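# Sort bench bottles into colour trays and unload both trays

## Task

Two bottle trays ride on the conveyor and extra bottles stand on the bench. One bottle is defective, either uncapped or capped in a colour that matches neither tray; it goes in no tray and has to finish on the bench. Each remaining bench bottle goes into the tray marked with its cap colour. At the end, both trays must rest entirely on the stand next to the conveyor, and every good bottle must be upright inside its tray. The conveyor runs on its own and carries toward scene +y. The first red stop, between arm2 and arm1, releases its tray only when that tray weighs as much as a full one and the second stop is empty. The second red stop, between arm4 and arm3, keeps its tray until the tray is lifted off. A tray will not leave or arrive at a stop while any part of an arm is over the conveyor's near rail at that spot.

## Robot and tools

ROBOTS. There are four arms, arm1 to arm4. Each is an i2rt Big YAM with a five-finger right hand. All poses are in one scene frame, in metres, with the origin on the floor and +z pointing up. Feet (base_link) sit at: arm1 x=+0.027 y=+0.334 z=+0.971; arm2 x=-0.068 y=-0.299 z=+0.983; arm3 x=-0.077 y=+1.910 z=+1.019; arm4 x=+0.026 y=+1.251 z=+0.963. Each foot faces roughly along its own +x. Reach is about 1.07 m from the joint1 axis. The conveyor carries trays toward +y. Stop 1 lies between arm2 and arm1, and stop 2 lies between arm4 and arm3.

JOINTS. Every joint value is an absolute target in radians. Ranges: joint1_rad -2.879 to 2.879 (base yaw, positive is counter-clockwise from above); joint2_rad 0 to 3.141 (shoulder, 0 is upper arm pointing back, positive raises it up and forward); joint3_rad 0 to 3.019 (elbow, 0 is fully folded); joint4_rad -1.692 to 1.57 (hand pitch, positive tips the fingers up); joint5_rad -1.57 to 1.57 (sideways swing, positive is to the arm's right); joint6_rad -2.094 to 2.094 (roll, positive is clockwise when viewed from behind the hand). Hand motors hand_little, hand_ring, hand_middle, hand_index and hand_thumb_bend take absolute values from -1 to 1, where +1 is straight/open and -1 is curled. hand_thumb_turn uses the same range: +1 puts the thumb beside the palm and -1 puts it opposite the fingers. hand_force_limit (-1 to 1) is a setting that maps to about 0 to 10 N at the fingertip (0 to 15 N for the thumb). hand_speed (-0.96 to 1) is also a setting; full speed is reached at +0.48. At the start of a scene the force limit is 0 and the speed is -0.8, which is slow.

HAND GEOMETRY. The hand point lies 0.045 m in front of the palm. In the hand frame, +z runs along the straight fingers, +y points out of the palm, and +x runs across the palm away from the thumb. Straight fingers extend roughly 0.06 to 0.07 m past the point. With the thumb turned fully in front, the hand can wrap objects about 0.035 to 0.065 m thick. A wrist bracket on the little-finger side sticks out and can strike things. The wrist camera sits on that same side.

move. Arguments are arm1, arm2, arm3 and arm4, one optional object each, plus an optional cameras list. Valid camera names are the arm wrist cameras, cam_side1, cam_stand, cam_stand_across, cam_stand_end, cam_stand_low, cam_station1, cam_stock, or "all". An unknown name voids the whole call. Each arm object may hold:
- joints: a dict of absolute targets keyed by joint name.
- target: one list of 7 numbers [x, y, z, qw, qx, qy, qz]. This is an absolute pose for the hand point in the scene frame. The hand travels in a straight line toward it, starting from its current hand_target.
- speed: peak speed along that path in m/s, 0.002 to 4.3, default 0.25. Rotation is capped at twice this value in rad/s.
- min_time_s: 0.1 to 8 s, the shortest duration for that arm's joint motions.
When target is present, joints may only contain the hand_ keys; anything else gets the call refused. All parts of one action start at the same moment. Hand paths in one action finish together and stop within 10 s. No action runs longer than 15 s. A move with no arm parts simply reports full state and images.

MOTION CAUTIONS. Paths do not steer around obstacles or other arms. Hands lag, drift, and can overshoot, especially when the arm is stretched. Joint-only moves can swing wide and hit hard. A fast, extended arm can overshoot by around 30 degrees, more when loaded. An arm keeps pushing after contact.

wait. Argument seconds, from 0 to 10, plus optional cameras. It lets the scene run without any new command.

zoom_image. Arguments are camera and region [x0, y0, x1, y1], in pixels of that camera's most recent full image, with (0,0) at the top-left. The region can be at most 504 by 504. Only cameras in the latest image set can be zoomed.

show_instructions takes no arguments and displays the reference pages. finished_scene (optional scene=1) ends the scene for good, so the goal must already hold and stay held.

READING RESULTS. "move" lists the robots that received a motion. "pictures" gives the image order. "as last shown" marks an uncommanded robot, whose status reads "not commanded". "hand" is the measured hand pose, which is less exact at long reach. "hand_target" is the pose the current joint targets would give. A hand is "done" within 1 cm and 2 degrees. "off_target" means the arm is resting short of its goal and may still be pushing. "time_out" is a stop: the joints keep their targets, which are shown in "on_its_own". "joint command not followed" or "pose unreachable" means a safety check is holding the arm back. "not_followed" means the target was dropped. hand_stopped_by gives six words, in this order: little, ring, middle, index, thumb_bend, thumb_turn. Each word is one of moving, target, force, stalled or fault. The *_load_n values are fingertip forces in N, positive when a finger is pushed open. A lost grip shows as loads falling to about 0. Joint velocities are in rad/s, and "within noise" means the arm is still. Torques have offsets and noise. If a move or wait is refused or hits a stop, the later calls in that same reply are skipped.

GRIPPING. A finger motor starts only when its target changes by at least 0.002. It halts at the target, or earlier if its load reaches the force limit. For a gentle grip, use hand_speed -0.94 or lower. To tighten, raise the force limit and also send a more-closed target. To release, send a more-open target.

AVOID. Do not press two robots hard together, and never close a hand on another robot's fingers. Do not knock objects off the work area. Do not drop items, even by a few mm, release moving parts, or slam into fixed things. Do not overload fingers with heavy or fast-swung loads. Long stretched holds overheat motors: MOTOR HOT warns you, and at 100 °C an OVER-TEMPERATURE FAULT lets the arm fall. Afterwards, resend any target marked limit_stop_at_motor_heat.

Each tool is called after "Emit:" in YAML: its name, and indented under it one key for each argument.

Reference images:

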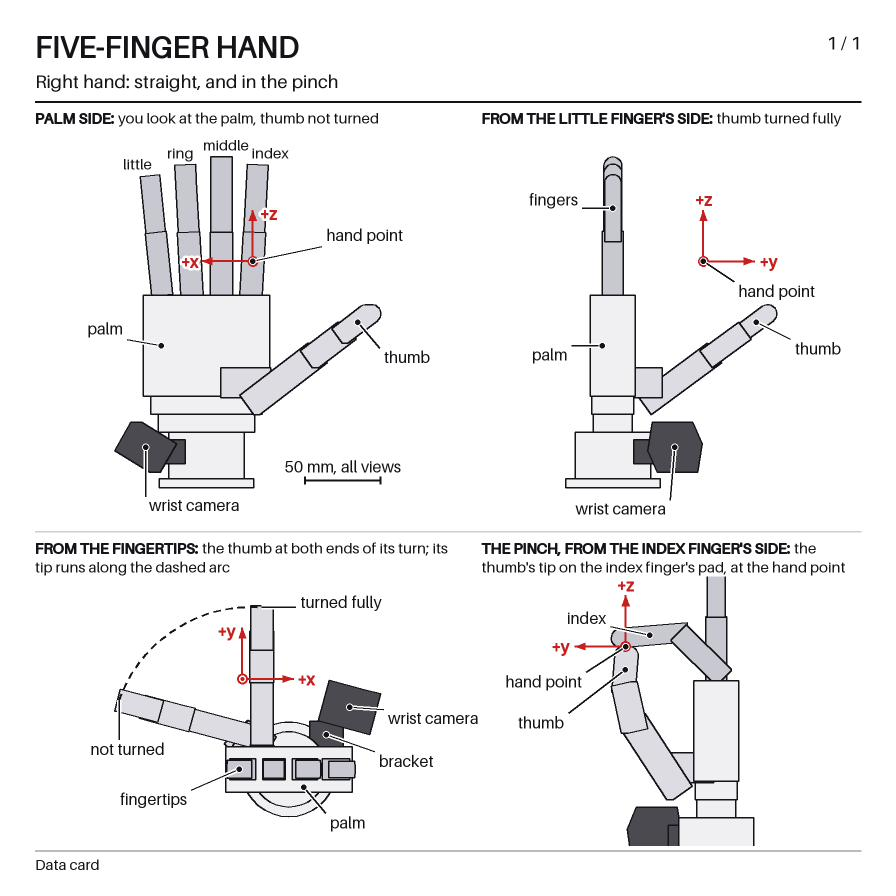

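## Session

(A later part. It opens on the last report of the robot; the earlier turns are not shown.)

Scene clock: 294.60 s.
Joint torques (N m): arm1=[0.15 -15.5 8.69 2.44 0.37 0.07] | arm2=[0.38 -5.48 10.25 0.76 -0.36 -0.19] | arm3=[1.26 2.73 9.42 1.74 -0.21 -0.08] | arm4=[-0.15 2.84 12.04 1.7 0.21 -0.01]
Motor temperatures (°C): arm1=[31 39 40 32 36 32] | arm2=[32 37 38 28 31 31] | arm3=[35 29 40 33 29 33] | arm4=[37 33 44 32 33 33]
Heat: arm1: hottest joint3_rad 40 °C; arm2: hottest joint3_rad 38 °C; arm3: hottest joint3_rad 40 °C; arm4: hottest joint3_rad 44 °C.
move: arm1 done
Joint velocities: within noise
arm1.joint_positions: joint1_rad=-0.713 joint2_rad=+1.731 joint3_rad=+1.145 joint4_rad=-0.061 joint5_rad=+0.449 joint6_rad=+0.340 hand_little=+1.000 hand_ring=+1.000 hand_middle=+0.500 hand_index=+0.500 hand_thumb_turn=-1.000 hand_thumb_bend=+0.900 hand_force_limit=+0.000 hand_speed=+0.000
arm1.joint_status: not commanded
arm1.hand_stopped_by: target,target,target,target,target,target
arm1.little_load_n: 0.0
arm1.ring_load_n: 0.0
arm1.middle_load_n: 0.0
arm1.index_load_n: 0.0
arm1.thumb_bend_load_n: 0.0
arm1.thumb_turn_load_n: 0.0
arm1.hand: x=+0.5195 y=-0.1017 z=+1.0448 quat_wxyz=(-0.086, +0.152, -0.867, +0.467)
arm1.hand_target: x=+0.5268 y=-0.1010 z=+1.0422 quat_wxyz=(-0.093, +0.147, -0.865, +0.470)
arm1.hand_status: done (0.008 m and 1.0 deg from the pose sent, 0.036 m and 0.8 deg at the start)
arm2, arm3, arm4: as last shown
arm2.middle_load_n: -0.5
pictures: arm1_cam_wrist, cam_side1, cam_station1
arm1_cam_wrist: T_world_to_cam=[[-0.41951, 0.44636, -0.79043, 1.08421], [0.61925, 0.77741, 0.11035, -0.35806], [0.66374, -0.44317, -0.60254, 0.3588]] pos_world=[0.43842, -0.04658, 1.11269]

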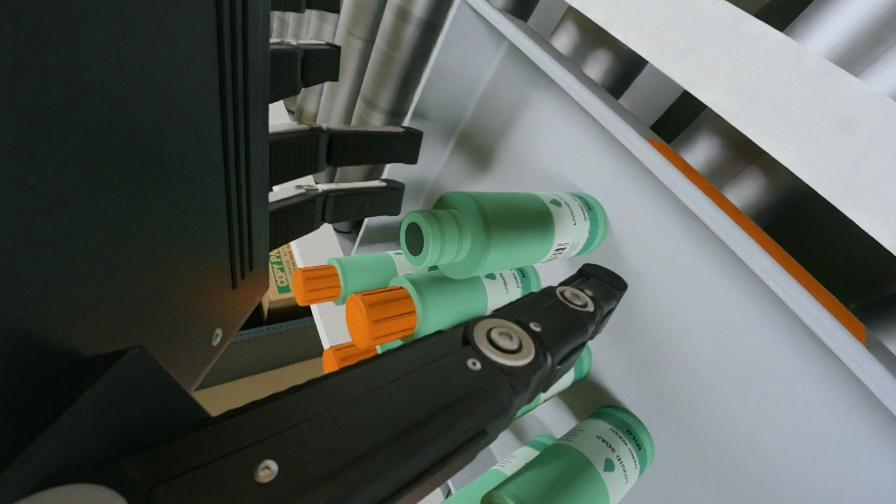

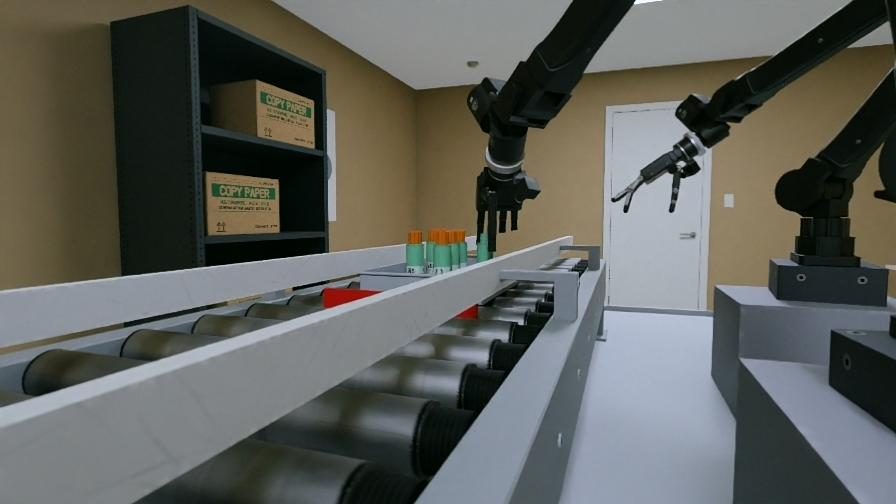

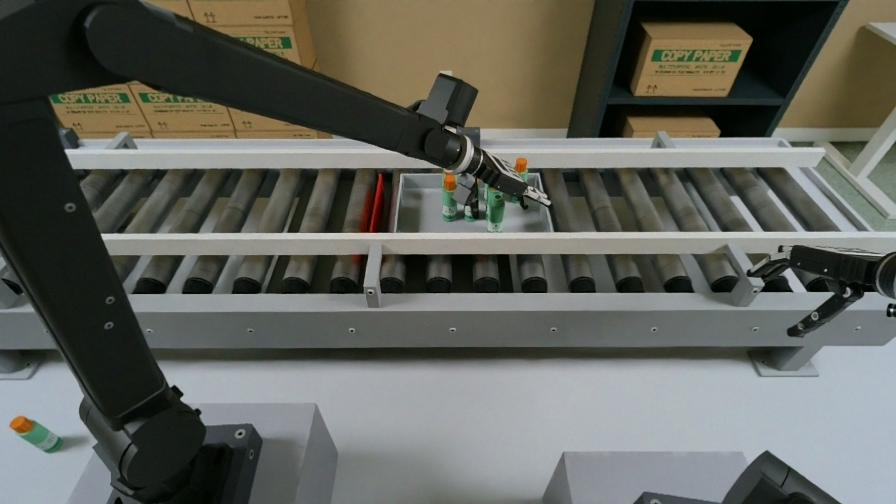

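Emit:
move:
  arm1: {"target":[0.531,-0.1,1.024,0.0926,-0.1475,0.8654,-0.4705],"speed":0.05}
  cameras: ["cam_side1","cam_station1","arm1_cam_wrist"]

Emit:
zoom_image:
  camera: "cam_station1"
  region: [390, 90, 590, 250]

Emit:
zoom_image:
  camera: "cam_side1"
  region: [380, 150, 560, 310]

Scene clock: 296.13 s.
Joint torques (N m): arm1=[0.09 -15.74 8.47 2.44 0.37 0.08] | arm2=[0.32 -5.3 10.29 0.79 -0.35 -0.18] | arm3=[1.26 2.73 9.43 1.74 -0.22 -0.08] | arm4=[-0.21 2.84 12.05 1.69 0.21 -0.01]
Motor temperatures (°C): arm1=[31 38 40 32 35 32] | arm2=[32 37 38 28 31 31] | arm3=[35 29 40 33 29 33] | arm4=[37 33 44 32 33 33]
Heat: arm1: hottest joint3_rad 40 °C; arm2: hottest joint3_rad 38 °C; arm3: hottest joint3_rad 40 °C; arm4: hottest joint3_rad 44 °C.
move: arm1 done
Joint velocities: within noise
arm1.joint_positions: joint1_rad=-0.706 joint2_rad=+1.765 joint3_rad=+1.137 joint4_rad=-0.020 joint5_rad=+0.454 joint6_rad=+0.344 hand_little=+1.000 hand_ring=+1.000 hand_middle=+0.500 hand_index=+0.500 hand_thumb_turn=-1.000 hand_thumb_bend=+0.900 hand_force_limit=+0.000 hand_speed=+0.000
arm1.joint_status: not commanded
arm1.hand_stopped_by: target,target,target,target,target,target
arm1.little_load_n: 0.0
arm1.ring_load_n: 0.0
arm1.middle_load_n: 0.0
arm1.index_load_n: 0.0
arm1.thumb_bend_load_n: 0.0
arm1.thumb_turn_load_n: 0.0
arm1.hand: x=+0.5237 y=-0.1008 z=+1.0268 quat_wxyz=(-0.086, +0.152, -0.867, +0.467)
arm1.hand_target: x=+0.5309 y=-0.0999 z=+1.0240 quat_wxyz=(-0.093, +0.147, -0.865, +0.470)
arm1.hand_status: done (0.008 m and 1.0 deg from the pose sent, 0.024 m and 1.1 deg at the start)
arm2, arm3, arm4: as last shown
arm2.middle_load_n: 0.0
pictures: arm1_cam_wrist, cam_side1, cam_station1
arm1_cam_wrist: T_world_to_cam=[[-0.41957, 0.44634, -0.7904, 1.07135], [0.61908, 0.77752, 0.11044, -0.35937], [0.66385, -0.44298, -0.60255, 0.34537]] pos_world=[0.44272, -0.04578, 1.09459]

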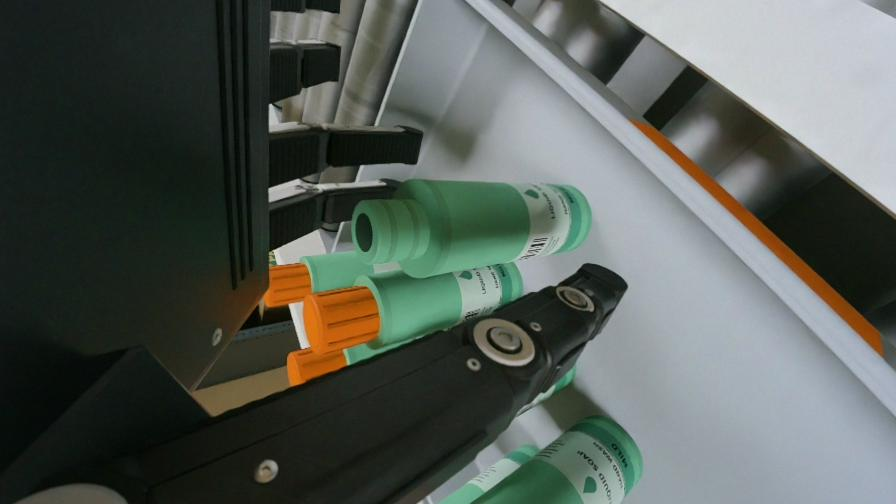

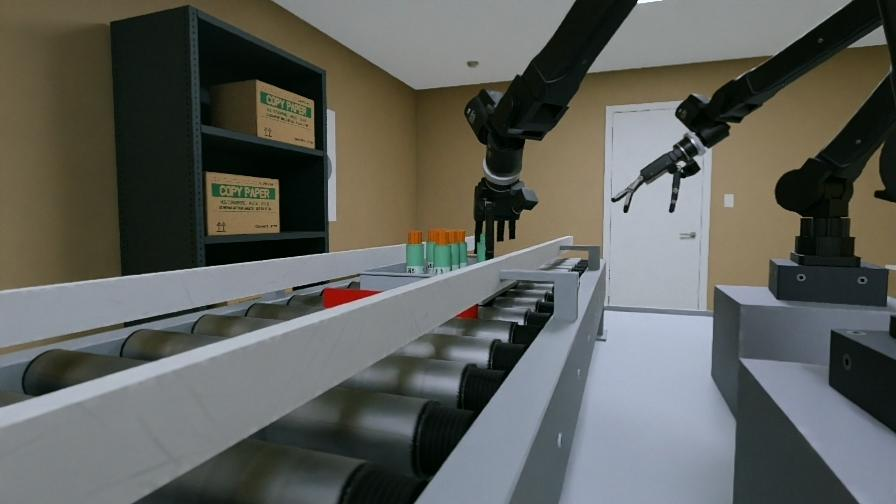

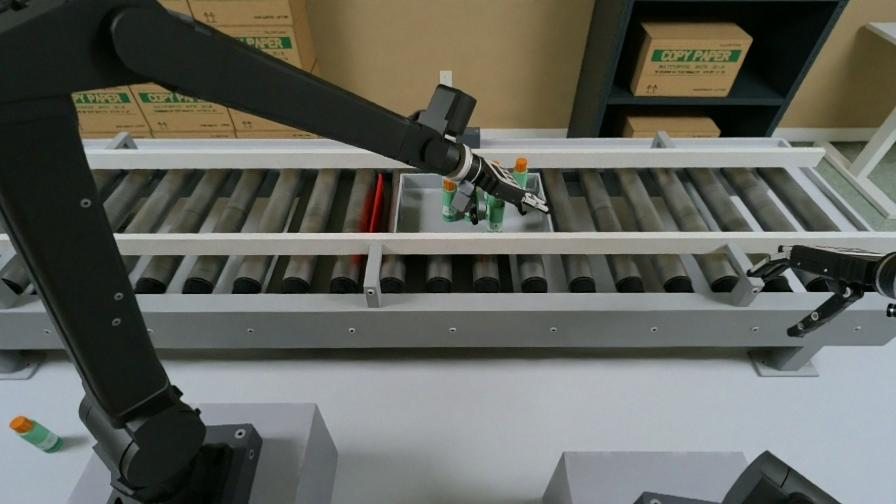

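Scaled by 2.520 from the camera's image (finer frame: 1280x720).

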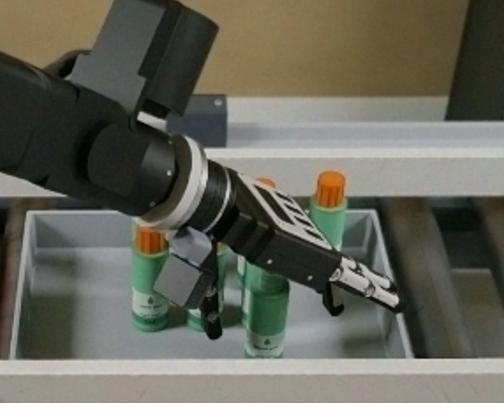

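Scaled by 2.800 from the camera's image (finer frame: 1280x720).

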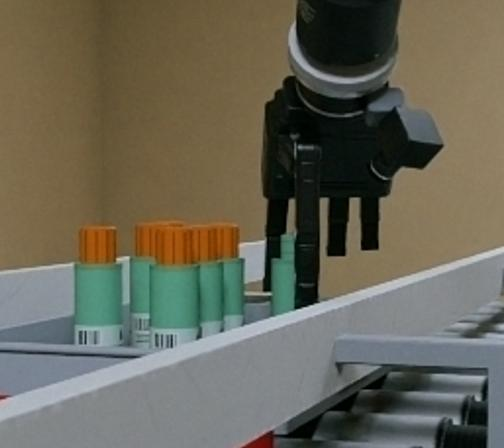

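Emit:
move:
  arm1: {"target":[0.5305,-0.0995,1.015,0.0926,-0.1475,0.8654,-0.4705],"speed":0.05}

Emit:
move:
  arm1: {"joints":{"hand_index":0.2,"hand_middle":0.2,"hand_thumb_bend":0.3,"hand_speed":-0.6,"hand_force_limit":-0.6}}
  cameras: ["cam_side1","cam_station1","arm1_cam_wrist"]

Emit:
zoom_image:
  camera: "cam_station1"
  region: [390, 90, 590, 250]

Emit:
zoom_image:
  camera: "cam_side1"
  region: [380, 150, 560, 310]

Scene clock: 298.03 s.
Joint torques (N m): arm1=[0.09 -15.5 8.28 2.44 0.36 0.07] | arm2=[0.44 -5.3 10.28 0.81 -0.35 -0.18] | arm3=[1.26 2.73 9.44 1.72 -0.21 -0.09] | arm4=[-0.21 2.84 12.05 1.69 0.21 -0.01]
Motor temperatures (°C): arm1=[31 38 40 32 35 32] | arm2=[32 37 38 28 31 31] | arm3=[35 29 40 33 29 33] | arm4=[36 33 44 32 33 33]
Heat: arm1: hottest joint3_rad 40 °C; arm2: hottest joint3_rad 38 °C; arm3: hottest joint3_rad 40 °C; arm4: hottest joint3_rad 44 °C.
move: arm1 done
Joint velocities: within noise
arm1.joint_positions: joint1_rad=-0.706 joint2_rad=+1.776 joint3_rad=+1.129 joint4_rad=+0.003 joint5_rad=+0.455 joint6_rad=+0.344 hand_little=+1.000 hand_ring=+1.000 hand_middle=+0.500 hand_index=+0.500 hand_thumb_turn=-1.000 hand_thumb_bend=+0.900 hand_force_limit=+0.000 hand_speed=+0.000
arm1.joint_status: not commanded
arm1.hand_stopped_by: target,target,target,target,target,target
arm1.little_load_n: 0.0
arm1.ring_load_n: 0.0
arm1.middle_load_n: 0.0
arm1.index_load_n: 0.0
arm1.thumb_bend_load_n: 0.0
arm1.thumb_turn_load_n: 0.0
arm1.hand: x=+0.5238 y=-0.1010 z=+1.0201 quat_wxyz=(-0.087, +0.152, -0.866, +0.468)
arm1.hand_target: x=+0.5304 y=-0.0994 z=+1.0151 quat_wxyz=(-0.093, +0.148, -0.865, +0.470)
arm1.hand_status: done (0.009 m and 0.9 deg from the pose sent, 0.014 m and 1.1 deg at the start)
arm2, arm3, arm4: as last shown
arm3.index_load_n: -0.5
arm4.middle_load_n: -0.5
pictures: none

Scene clock: 299.57 s.
Joint torques (N m): arm1=[0.15 -15.5 8.29 2.44 0.36 0.07] | arm2=[0.44 -5.36 10.3 0.8 -0.36 -0.18] | arm3=[1.26 2.73 9.42 1.72 -0.21 -0.08] | arm4=[-0.21 2.84 12.05 1.69 0.21 -0.01]
Motor temperatures (°C): arm1=[31 38 39 32 35 32] | arm2=[32 37 38 28 31 31] | arm3=[35 29 40 33 29 33] | arm4=[36 33 44 32 33 33]
Heat: arm1: hottest joint3_rad 39 °C; arm2: hottest joint3_rad 38 °C; arm3: hottest joint3_rad 40 °C; arm4: hottest joint3_rad 44 °C.
move: arm1 done
Joint velocities: within noise
arm1.joint_positions: joint1_rad=-0.706 joint2_rad=+1.776 joint3_rad=+1.129 joint4_rad=+0.003 joint5_rad=+0.455 joint6_rad=+0.344 hand_little=+1.000 hand_ring=+1.000 hand_middle=+0.200 hand_index=+0.200 hand_thumb_turn=-1.000 hand_thumb_bend=+0.300 hand_force_limit=-0.600 hand_speed=-0.600
arm1.joint_status: all done
arm1.hand_stopped_by: target,target,target,target,target,target
arm1.little_load_n: 0.0
arm1.ring_load_n: 0.0
arm1.middle_load_n: 0.0
arm1.index_load_n: 0.0
arm1.thumb_bend_load_n: 0.0
arm1.thumb_turn_load_n: 0.0
arm1.hand: x=+0.5238 y=-0.1010 z=+1.0201 quat_wxyz=(-0.087, +0.151, -0.866, +0.468)
arm1.hand_target: x=+0.5304 y=-0.0994 z=+1.0151 quat_wxyz=(-0.093, +0.147, -0.865, +0.470)
arm1.hand_status: not commanded
arm2, arm3, arm4: as last shown
arm3.index_load_n: 0.0
arm4.middle_load_n: 0.0
pictures: arm1_cam_wrist, cam_side1, cam_station1
arm1_cam_wrist: T_world_to_cam=[[-0.41692, 0.44461, -0.79278, 1.06709], [0.61908, 0.77752, 0.11048, -0.35857], [0.66552, -0.44473, -0.59941, 0.33698]] pos_world=[0.44261, -0.04577, 1.08757]

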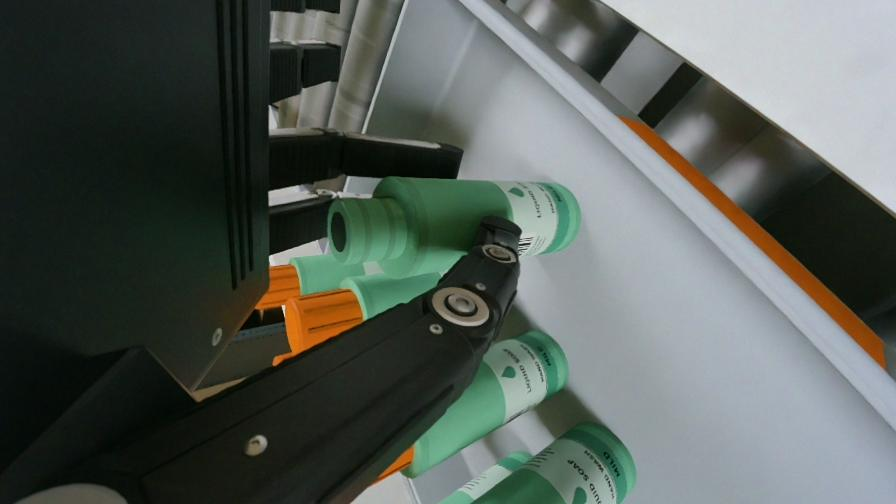

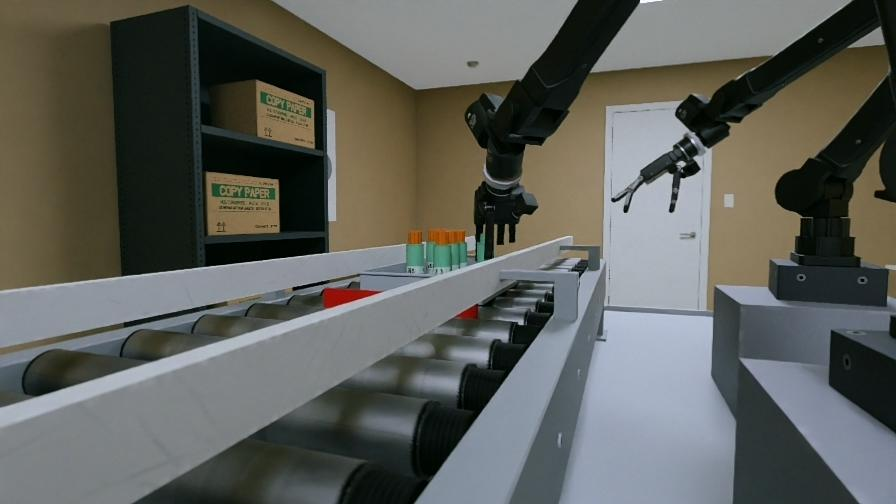

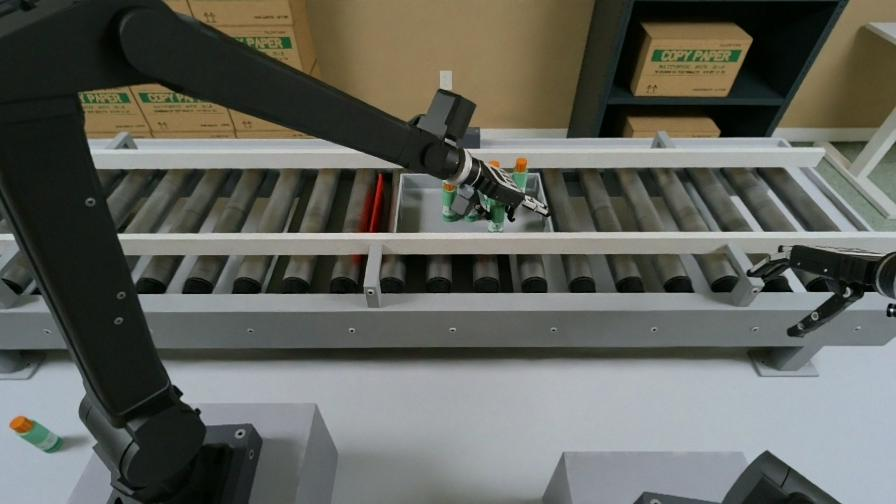

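Scaled by 2.520 from the camera's image (finer frame: 1280x720).

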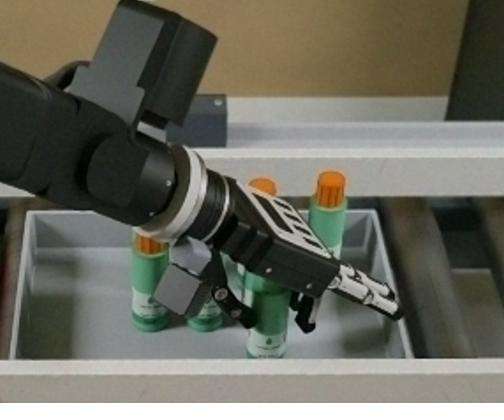

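Scaled by 2.800 from the camera's image (finer frame: 1280x720).

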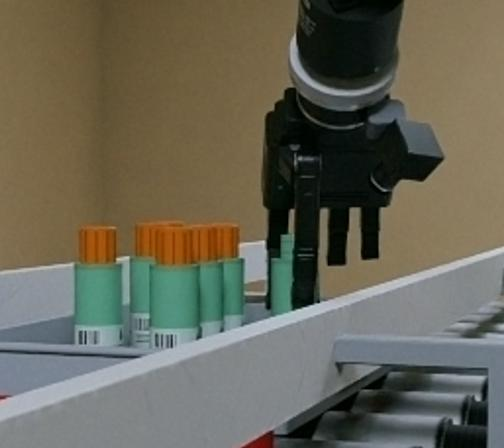

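Emit:
move:
  arm1: {"joints":{"hand_index":0.01,"hand_middle":0.01,"hand_thumb_bend":0.2,"hand_speed":-0.85}}

Emit:
move:
  arm1: {"joints":{"hand_index":-0.1,"hand_middle":-0.1,"hand_thumb_bend":0.15,"hand_speed":-0.9,"hand_force_limit":0.0}}
  cameras: ["cam_station1","arm1_cam_wrist"]

Emit:
zoom_image:
  camera: "cam_station1"
  region: [390, 90, 590, 250]

Scene clock: 300.40 s.
Joint torques (N m): arm1=[0.03 -15.56 8.27 2.43 0.36 0.07] | arm2=[0.32 -5.42 10.26 0.77 -0.36 -0.18] | arm3=[1.26 2.67 9.44 1.74 -0.21 -0.08] | arm4=[-0.26 2.84 12.05 1.69 0.21 -0.01]
Motor temperatures (°C): arm1=[31 39 39 32 35 32] | arm2=[32 37 38 28 31 31] | arm3=[35 29 40 33 29 33] | arm4=[36 33 44 32 33 33]
Heat: arm1: hottest joint2_rad 39 °C; arm2: hottest joint3_rad 38 °C; arm3: hottest joint3_rad 40 °C; arm4: hottest joint3_rad 44 °C.
move: arm1 off_target
Joint velocities: within noise
arm1.joint_positions: joint1_rad=-0.706 joint2_rad=+1.776 joint3_rad=+1.129 joint4_rad=+0.003 joint5_rad=+0.455 joint6_rad=+0.344 hand_little=+1.000 hand_ring=+1.000 hand_middle=+0.118 hand_index=+0.105 hand_thumb_turn=-1.000 hand_thumb_bend=+0.253 hand_force_limit=-0.600 hand_speed=-0.850
arm1.joint_status: hand_middle off_target (ended at +0.118, target +0.010); hand_index off_target (ended at +0.105, target +0.010); hand_thumb_bend off_target (ended at +0.253, target +0.200); the others done
arm1.hand_stopped_by: target,target,force,force,force,target
arm1.little_load_n: 0.0
arm1.ring_load_n: 0.0
arm1.middle_load_n: 1.5
arm1.index_load_n: 3.5
arm1.thumb_bend_load_n: 4.0
arm1.thumb_turn_load_n: 0.0
arm1.hand: x=+0.5238 y=-0.1010 z=+1.0201 quat_wxyz=(-0.087, +0.151, -0.866, +0.468)
arm1.hand_target: x=+0.5304 y=-0.0994 z=+1.0151 quat_wxyz=(-0.093, +0.147, -0.865, +0.470)
arm1.hand_status: not commanded
arm2, arm3, arm4: as last shown
arm3.index_load_n: -0.5
pictures: none

Scene clock: 300.97 s.
Joint torques (N m): arm1=[0.15 -15.44 8.28 2.44 0.35 0.07] | arm2=[0.38 -5.48 10.24 0.81 -0.35 -0.19] | arm3=[1.26 2.73 9.44 1.73 -0.22 -0.09] | arm4=[-0.21 2.84 12.05 1.68 0.2 -0.01]
Motor temperatures (°C): arm1=[31 39 39 32 35 32] | arm2=[32 37 38 28 31 31] | arm3=[35 29 40 33 29 33] | arm4=[36 33 44 32 33 33]
Heat: arm1: hottest joint2_rad 39 °C; arm2: hottest joint3_rad 38 °C; arm3: hottest joint3_rad 40 °C; arm4: hottest joint3_rad 44 °C.
move: arm1 off_target
Joint velocities: within noise
arm1.joint_positions: joint1_rad=-0.706 joint2_rad=+1.776 joint3_rad=+1.129 joint4_rad=+0.003 joint5_rad=+0.455 joint6_rad=+0.344 hand_little=+1.000 hand_ring=+1.000 hand_middle=+0.102 hand_index=+0.098 hand_thumb_turn=-1.000 hand_thumb_bend=+0.234 hand_force_limit=+0.000 hand_speed=-0.900
arm1.joint_status: hand_middle off_target (ended at +0.102, target -0.100); hand_index off_target (ended at +0.098, target -0.100); hand_thumb_bend off_target (ended at +0.234, target +0.150); the others done
arm1.hand_stopped_by: target,target,force,force,force,target
arm1.little_load_n: 0.0
arm1.ring_load_n: 0.0
arm1.middle_load_n: 5.5
arm1.index_load_n: 6.0
arm1.thumb_bend_load_n: 7.5
arm1.thumb_turn_load_n: 0.5
arm1.hand: x=+0.5238 y=-0.1011 z=+1.0202 quat_wxyz=(-0.087, +0.151, -0.866, +0.468)
arm1.hand_target: x=+0.5304 y=-0.0994 z=+1.0151 quat_wxyz=(-0.093, +0.147, -0.865, +0.470)
arm1.hand_status: not commanded
arm2: as last shown
arm2.little_load_n: -0.5
arm3.joint_positions: joint1_rad=+0.052 joint2_rad=+0.631 joint3_rad=+1.412 joint4_rad=-1.169 joint5_rad=-0.182 joint6_rad=-1.161 hand_little=+1.000 hand_ring=+1.000 hand_middle=+1.000 hand_index=+1.000 hand_thumb_turn=+1.000 hand_thumb_bend=+1.000 hand_force_limit=+0.000 hand_speed=-0.800
arm3.joint_status: not commanded
arm3.hand_stopped_by: target,target,target,target,target,target
arm3.little_load_n: 0.0
arm3.ring_load_n: 0.0
arm3.middle_load_n: 0.0
arm3.index_load_n: 0.0
arm3.thumb_bend_load_n: 0.0
arm3.thumb_turn_load_n: 0.0
arm3.hand: x=+0.1895 y=+1.8818 z=+1.5413 quat_wxyz=(-0.173, +0.819, -0.148, +0.528)
arm3.hand_target: x=+0.1880 y=+1.8818 z=+1.5499 quat_wxyz=(-0.174, +0.814, -0.146, +0.535)
arm3.hand_status: not commanded
arm4.joint_positions: joint1_rad=-0.047 joint2_rad=+0.634 joint3_rad=+1.333 joint4_rad=-1.246 joint5_rad=+0.179 joint6_rad=-1.146 hand_little=+1.000 hand_ring=+1.000 hand_middle=+1.000 hand_index=+1.000 hand_thumb_turn=+1.000 hand_thumb_bend=+1.000 hand_force_limit=+0.000 hand_speed=-0.800
arm4.joint_status: not commanded
arm4.hand_stopped_by: target,target,target,target,target,target
arm4.little_load_n: 0.0
arm4.ring_load_n: 0.0
arm4.middle_load_n: 0.0
arm4.index_load_n: 0.0
arm4.thumb_bend_load_n: 0.0
arm4.thumb_turn_load_n: 0.0
arm4.hand: x=+0.2713 y=+1.1888 z=+1.4397 quat_wxyz=(-0.038, +0.845, -0.204, +0.493)
arm4.hand_target: x=+0.2706 y=+1.1888 z=+1.4503 quat_wxyz=(-0.041, +0.839, -0.204, +0.503)
arm4.hand_status: not commanded
pictures: arm1_cam_wrist, cam_station1
arm1_cam_wrist: T_world_to_cam=[[-0.41688, 0.4446, -0.79281, 1.06706], [0.61932, 0.77736, 0.11027, -0.35841], [0.66532, -0.44503, -0.59941, 0.33713]] pos_world=[0.44251, -0.04577, 1.08757]

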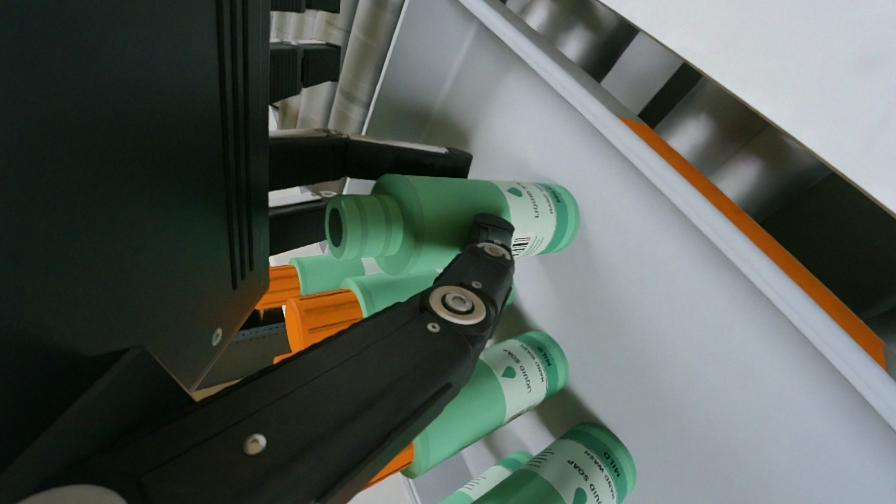

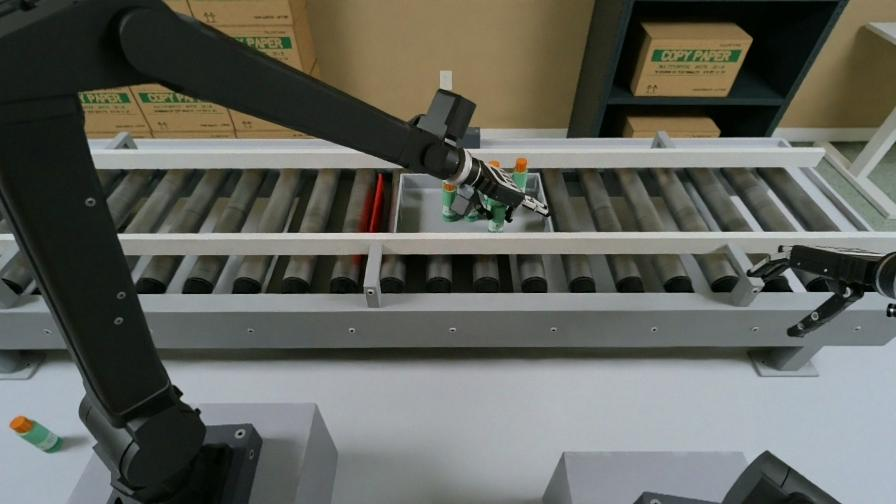

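Scaled by 2.520 from the camera's image (finer frame: 1280x720).

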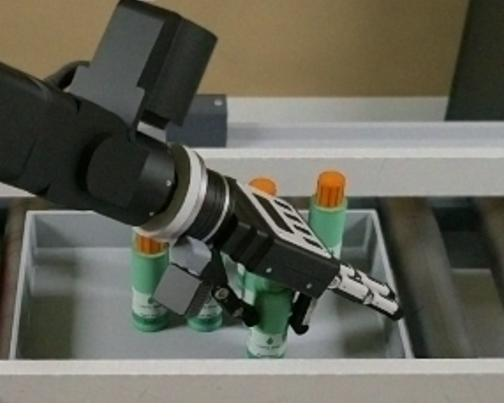

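Emit:
move:
  arm1: {"target":[0.534,-0.104,1.04,0.0926,-0.1475,0.8654,-0.4705],"speed":0.05}

Emit:
move:
  arm1: {"target":[0.536,-0.106,1.07,0.0926,-0.1475,0.8654,-0.4705],"speed":0.05}
  cameras: ["cam_station1","cam_side1"]

Emit:
zoom_image:
  camera: "cam_station1"
  region: [390, 90, 590, 250]

Emit:
zoom_image:
  camera: "cam_side1"
  region: [380, 150, 560, 310]

Scene clock: 304.53 s.
Joint torques (N m): arm1=[-0.15 -17.96 10.74 1.02 0.26 0.05] | arm2=[0.32 -5.36 10.25 0.79 -0.36 -0.17] | arm3=[1.26 2.67 9.42 1.74 -0.21 -0.08] | arm4=[-0.21 2.84 12.04 1.69 0.21 -0.01]
Motor temperatures (°C): arm1=[31 39 39 32 35 32] | arm2=[32 37 38 28 31 31] | arm3=[35 29 40 33 29 33] | arm4=[36 33 44 32 33 33]
Heat: arm1: hottest joint2_rad 39 °C; arm2: hottest joint3_rad 38 °C; arm3: hottest joint3_rad 40 °C; arm4: hottest joint3_rad 44 °C.
move: arm1 off_target
Joint velocities: within noise
arm1.joint_positions: joint1_rad=-0.706 joint2_rad=+1.775 joint3_rad=+1.136 joint4_rad=-0.023 joint5_rad=+0.455 joint6_rad=+0.345 hand_little=+1.000 hand_ring=+1.000 hand_middle=+0.102 hand_index=+0.098 hand_thumb_turn=-1.000 hand_thumb_bend=+0.234 hand_force_limit=+0.000 hand_speed=-0.900
arm1.joint_status: not commanded
arm1.hand_stopped_by: target,target,force,force,force,target
arm1.little_load_n: 0.0
arm1.ring_load_n: 0.0
arm1.middle_load_n: 5.5
arm1.index_load_n: 5.5
arm1.thumb_bend_load_n: 7.5
arm1.thumb_turn_load_n: 0.5
arm1.hand: x=+0.5221 y=-0.0998 z=+1.0192 quat_wxyz=(-0.081, +0.154, -0.869, +0.462)
arm1.hand_target: x=+0.5335 y=-0.1036 z=+1.0401 quat_wxyz=(-0.093, +0.148, -0.865, +0.470)
arm1.hand_status: off_target (0.024 m and 1.8 deg from the pose sent, 0.023 m and 0.9 deg at the start)
arm2, arm3, arm4: as last shown
arm2.little_load_n: 0.0
arm3.ring_load_n: -0.5
arm4.thumb_turn_load_n: 0.5
pictures: none

Scene clock: 305.67 s.
Joint torques (N m): arm1=[-0.26 -19.31 12.33 1.33 0.23 0.04] | arm2=[0.38 -5.48 10.28 0.79 -0.36 -0.18] | arm3=[1.26 2.67 9.43 1.73 -0.21 -0.09] | arm4=[-0.21 2.84 12.05 1.7 0.2 -0.01]
Motor temperatures (°C): arm1=[31 39 39 32 35 32] | arm2=[32 37 38 28 31 31] | arm3=[35 29 40 33 29 33] | arm4=[36 33 44 32 33 33]
Heat: arm1: hottest joint2_rad 39 °C; arm2: hottest joint3_rad 38 °C; arm3: hottest joint3_rad 40 °C; arm4: hottest joint3_rad 44 °C.
move: arm1 off_target
Joint velocities: within noise
arm1.joint_positions: joint1_rad=-0.706 joint2_rad=+1.754 joint3_rad=+1.155 joint4_rad=-0.110 joint5_rad=+0.455 joint6_rad=+0.345 hand_little=+1.000 hand_ring=+1.000 hand_middle=+0.102 hand_index=+0.098 hand_thumb_turn=-1.000 hand_thumb_bend=+0.234 hand_force_limit=+0.000 hand_speed=-0.900
arm1.joint_status: not commanded
arm1.hand_stopped_by: target,target,force,force,force,target
arm1.little_load_n: 0.0
arm1.ring_load_n: 0.0
arm1.middle_load_n: 4.0
arm1.index_load_n: 6.0
arm1.thumb_bend_load_n: 6.5
arm1.thumb_turn_load_n: 0.5
arm1.hand: x=+0.5156 y=-0.0947 z=+1.0266 quat_wxyz=(-0.068, +0.161, -0.877, +0.447)
arm1.hand_target: x=+0.5344 y=-0.1048 z=+1.0703 quat_wxyz=(-0.093, +0.148, -0.865, +0.470)
arm1.hand_status: off_target (0.049 m and 4.4 deg from the pose sent, 0.053 m and 1.8 deg at the start)
arm2.joint_positions: joint1_rad=-0.688 joint2_rad=+0.903 joint3_rad=+0.532 joint4_rad=-0.432 joint5_rad=-0.661 joint6_rad=-0.557 hand_little=+1.000 hand_ring=+1.000 hand_middle=+0.500 hand_index=+0.500 hand_thumb_turn=-1.000 hand_thumb_bend=+0.900 hand_force_limit=+0.000 hand_speed=+0.300
arm2.joint_status: not commanded
arm2.hand_stopped_by: target,target,target,target,target,target
arm2.little_load_n: -0.5
arm2.ring_load_n: 0.0
arm2.middle_load_n: 0.0
arm2.index_load_n: 0.0
arm2.thumb_bend_load_n: 0.0
arm2.thumb_turn_load_n: 0.0
arm2.hand: x=+0.2239 y=-0.4516 z=+1.1021 quat_wxyz=(-0.328, +0.626, -0.627, +0.328)
arm2.hand_target: x=+0.2201 y=-0.4499 z=+1.0999 quat_wxyz=(-0.326, +0.627, -0.627, +0.326)
arm2.hand_status: not commanded
arm3, arm4: as last shown
arm4.thumb_turn_load_n: 0.0
pictures: cam_side1, cam_station1

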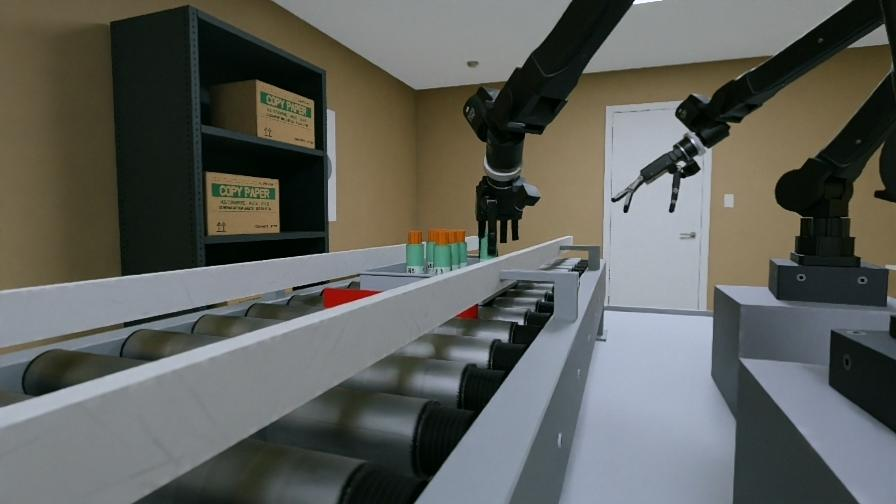

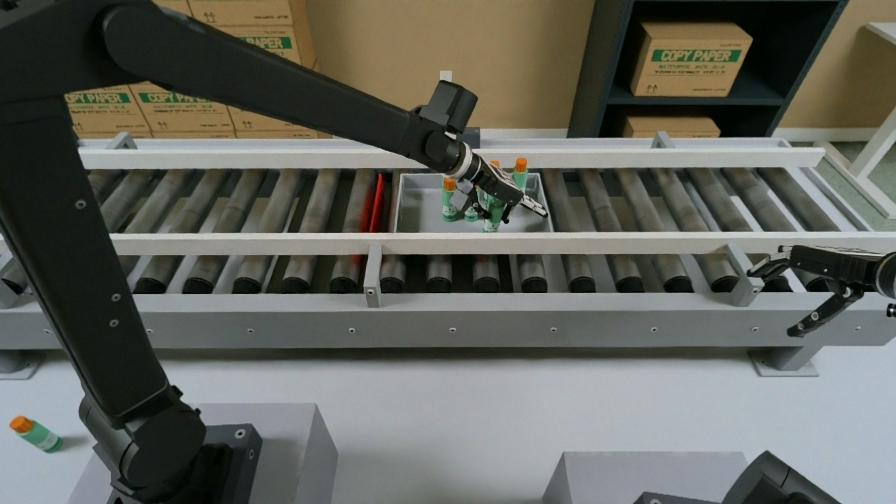

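Scaled by 2.520 from the camera's image (finer frame: 1280x720).

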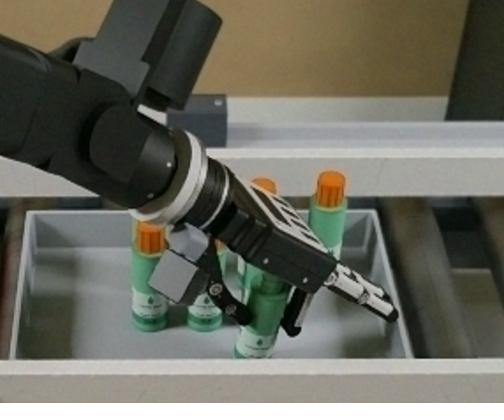

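Scaled by 2.800 from the camera's image (finer frame: 1280x720).

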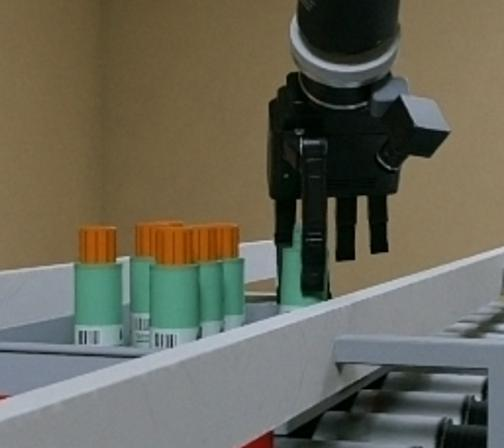

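Emit:
move:
  arm1: {"target":[0.536,-0.106,1.12,0.0926,-0.1475,0.8654,-0.4705],"speed":0.08}

Emit:
move:
  arm1: {"target":[0.53,-0.1,1.18,0.0926,-0.1475,0.8654,-0.4705],"speed":0.12}
  cameras: ["cam_station1","cam_side1"]

Emit:
zoom_image:
  camera: "cam_station1"
  region: [390, 90, 590, 250]

Emit:
zoom_image:
  camera: "cam_side1"
  region: [380, 130, 560, 290]

Scene clock: 308.87 s.
Joint torques (N m): arm1=[-0.32 -18.49 12.93 1.32 0.21 0.03] | arm2=[0.32 -5.42 10.26 0.8 -0.36 -0.17] | arm3=[1.26 2.67 9.42 1.74 -0.21 -0.09] | arm4=[-0.21 2.84 12.04 1.69 0.2 -0.01]
Motor temperatures (°C): arm1=[31 39 40 32 35 32] | arm2=[32 37 38 28 31 31] | arm3=[35 28 40 33 29 33] | arm4=[36 33 44 32 33 33]
Heat: arm1: hottest joint3_rad 40 °C; arm2: hottest joint3_rad 38 °C; arm3: hottest joint3_rad 40 °C; arm4: hottest joint3_rad 44 °C.
move: arm1 off_target
Joint velocities: within noise
arm1.joint_positions: joint1_rad=-0.706 joint2_rad=+1.688 joint3_rad=+1.222 joint4_rad=-0.235 joint5_rad=+0.455 joint6_rad=+0.345 hand_little=+1.000 hand_ring=+1.000 hand_middle=+0.102 hand_index=+0.098 hand_thumb_turn=-1.000 hand_thumb_bend=+0.234 hand_force_limit=+0.000 hand_speed=-0.900
arm1.joint_status: not commanded
arm1.hand_stopped_by: target,target,force,force,force,target
arm1.little_load_n: 0.0
arm1.ring_load_n: 0.0
arm1.middle_load_n: 3.5
arm1.index_load_n: 6.0
arm1.thumb_bend_load_n: 6.5
arm1.thumb_turn_load_n: 0.0
arm1.hand: x=+0.5191 y=-0.0969 z=+1.0794 quat_wxyz=(-0.070, +0.160, -0.876, +0.450)
arm1.hand_target: x=+0.5345 y=-0.1049 z=+1.1202 quat_wxyz=(-0.093, +0.148, -0.865, +0.470)
arm1.hand_status: off_target (0.045 m and 4.0 deg from the pose sent, 0.096 m and 4.4 deg at the start)
arm2, arm3, arm4: as last shown
arm2.little_load_n: 0.0
arm3.ring_load_n: 0.0
arm4.little_load_n: 0.5
pictures: none

Scene clock: 310.10 s.
Joint torques (N m): arm1=[-0.21 -17.26 13.42 1.32 0.25 0.04] | arm2=[0.32 -5.42 10.25 0.8 -0.36 -0.17] | arm3=[1.26 2.67 9.43 1.73 -0.21 -0.09] | arm4=[-0.21 2.84 12.05 1.69 0.21 -0.01]
Motor temperatures (°C): arm1=[31 39 40 31 35 32] | arm2=[32 37 38 28 31 31] | arm3=[35 28 40 33 29 33] | arm4=[36 33 44 32 33 33]
Heat: arm1: hottest joint3_rad 40 °C; arm2: hottest joint3_rad 38 °C; arm3: hottest joint3_rad 40 °C; arm4: hottest joint3_rad 44 °C.
move: arm1 off_target
Joint velocities: within noise
arm1.joint_positions: joint1_rad=-0.706 joint2_rad=+1.608 joint3_rad=+1.300 joint4_rad=-0.383 joint5_rad=+0.455 joint6_rad=+0.345 hand_little=+1.000 hand_ring=+1.000 hand_middle=+0.102 hand_index=+0.098 hand_thumb_turn=-1.000 hand_thumb_bend=+0.234 hand_force_limit=+0.000 hand_speed=-0.900
arm1.joint_status: not commanded
arm1.hand_stopped_by: target,target,force,force,force,target
arm1.little_load_n: 0.0
arm1.ring_load_n: 0.0
arm1.middle_load_n: 3.5
arm1.index_load_n: 6.0
arm1.thumb_bend_load_n: 6.5
arm1.thumb_turn_load_n: 0.5
arm1.hand: x=+0.5161 y=-0.0941 z=+1.1453 quat_wxyz=(-0.073, +0.158, -0.874, +0.453)
arm1.hand_target: x=+0.5288 y=-0.0991 z=+1.1803 quat_wxyz=(-0.093, +0.148, -0.865, +0.470)
arm1.hand_status: off_target (0.038 m and 3.4 deg from the pose sent, 0.101 m and 4.0 deg at the start)
arm2, arm3, arm4: as last shown
arm2.index_load_n: -0.5
arm4.little_load_n: 0.0
pictures: cam_side1, cam_station1

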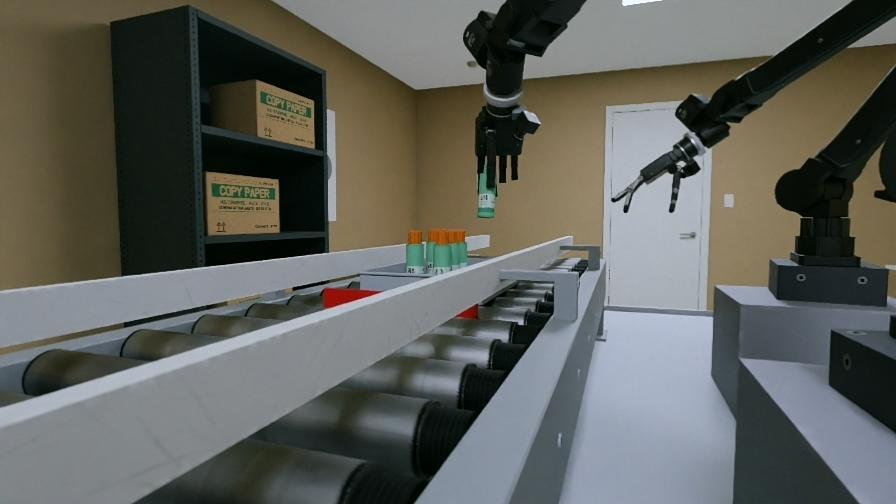

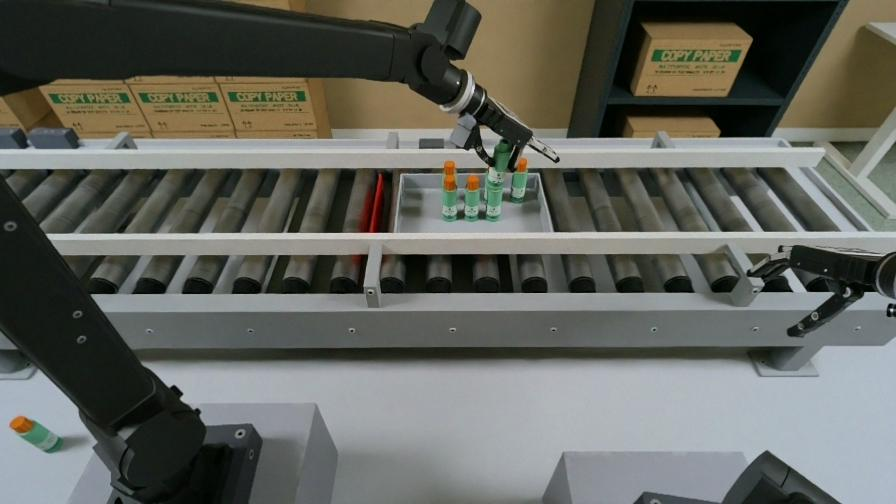

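Scaled by 2.520 from the camera's image (finer frame: 1280x720).

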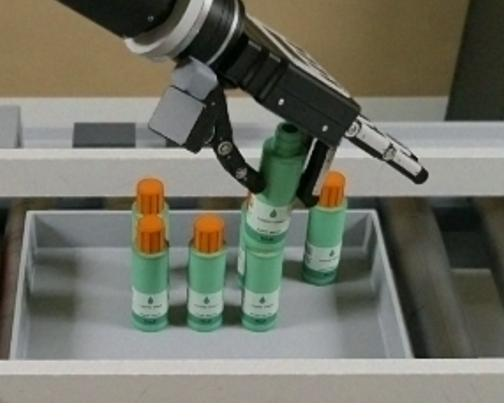

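Scaled by 2.800 from the camera's image (finer frame: 1280x720).

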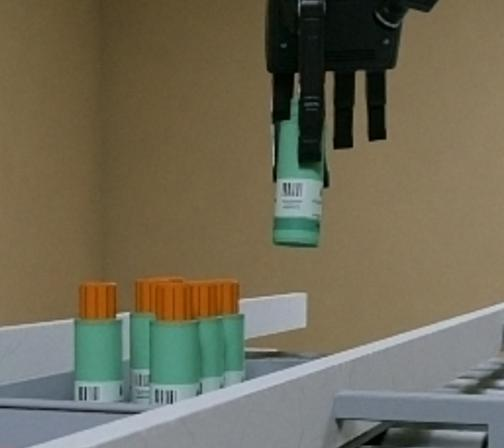

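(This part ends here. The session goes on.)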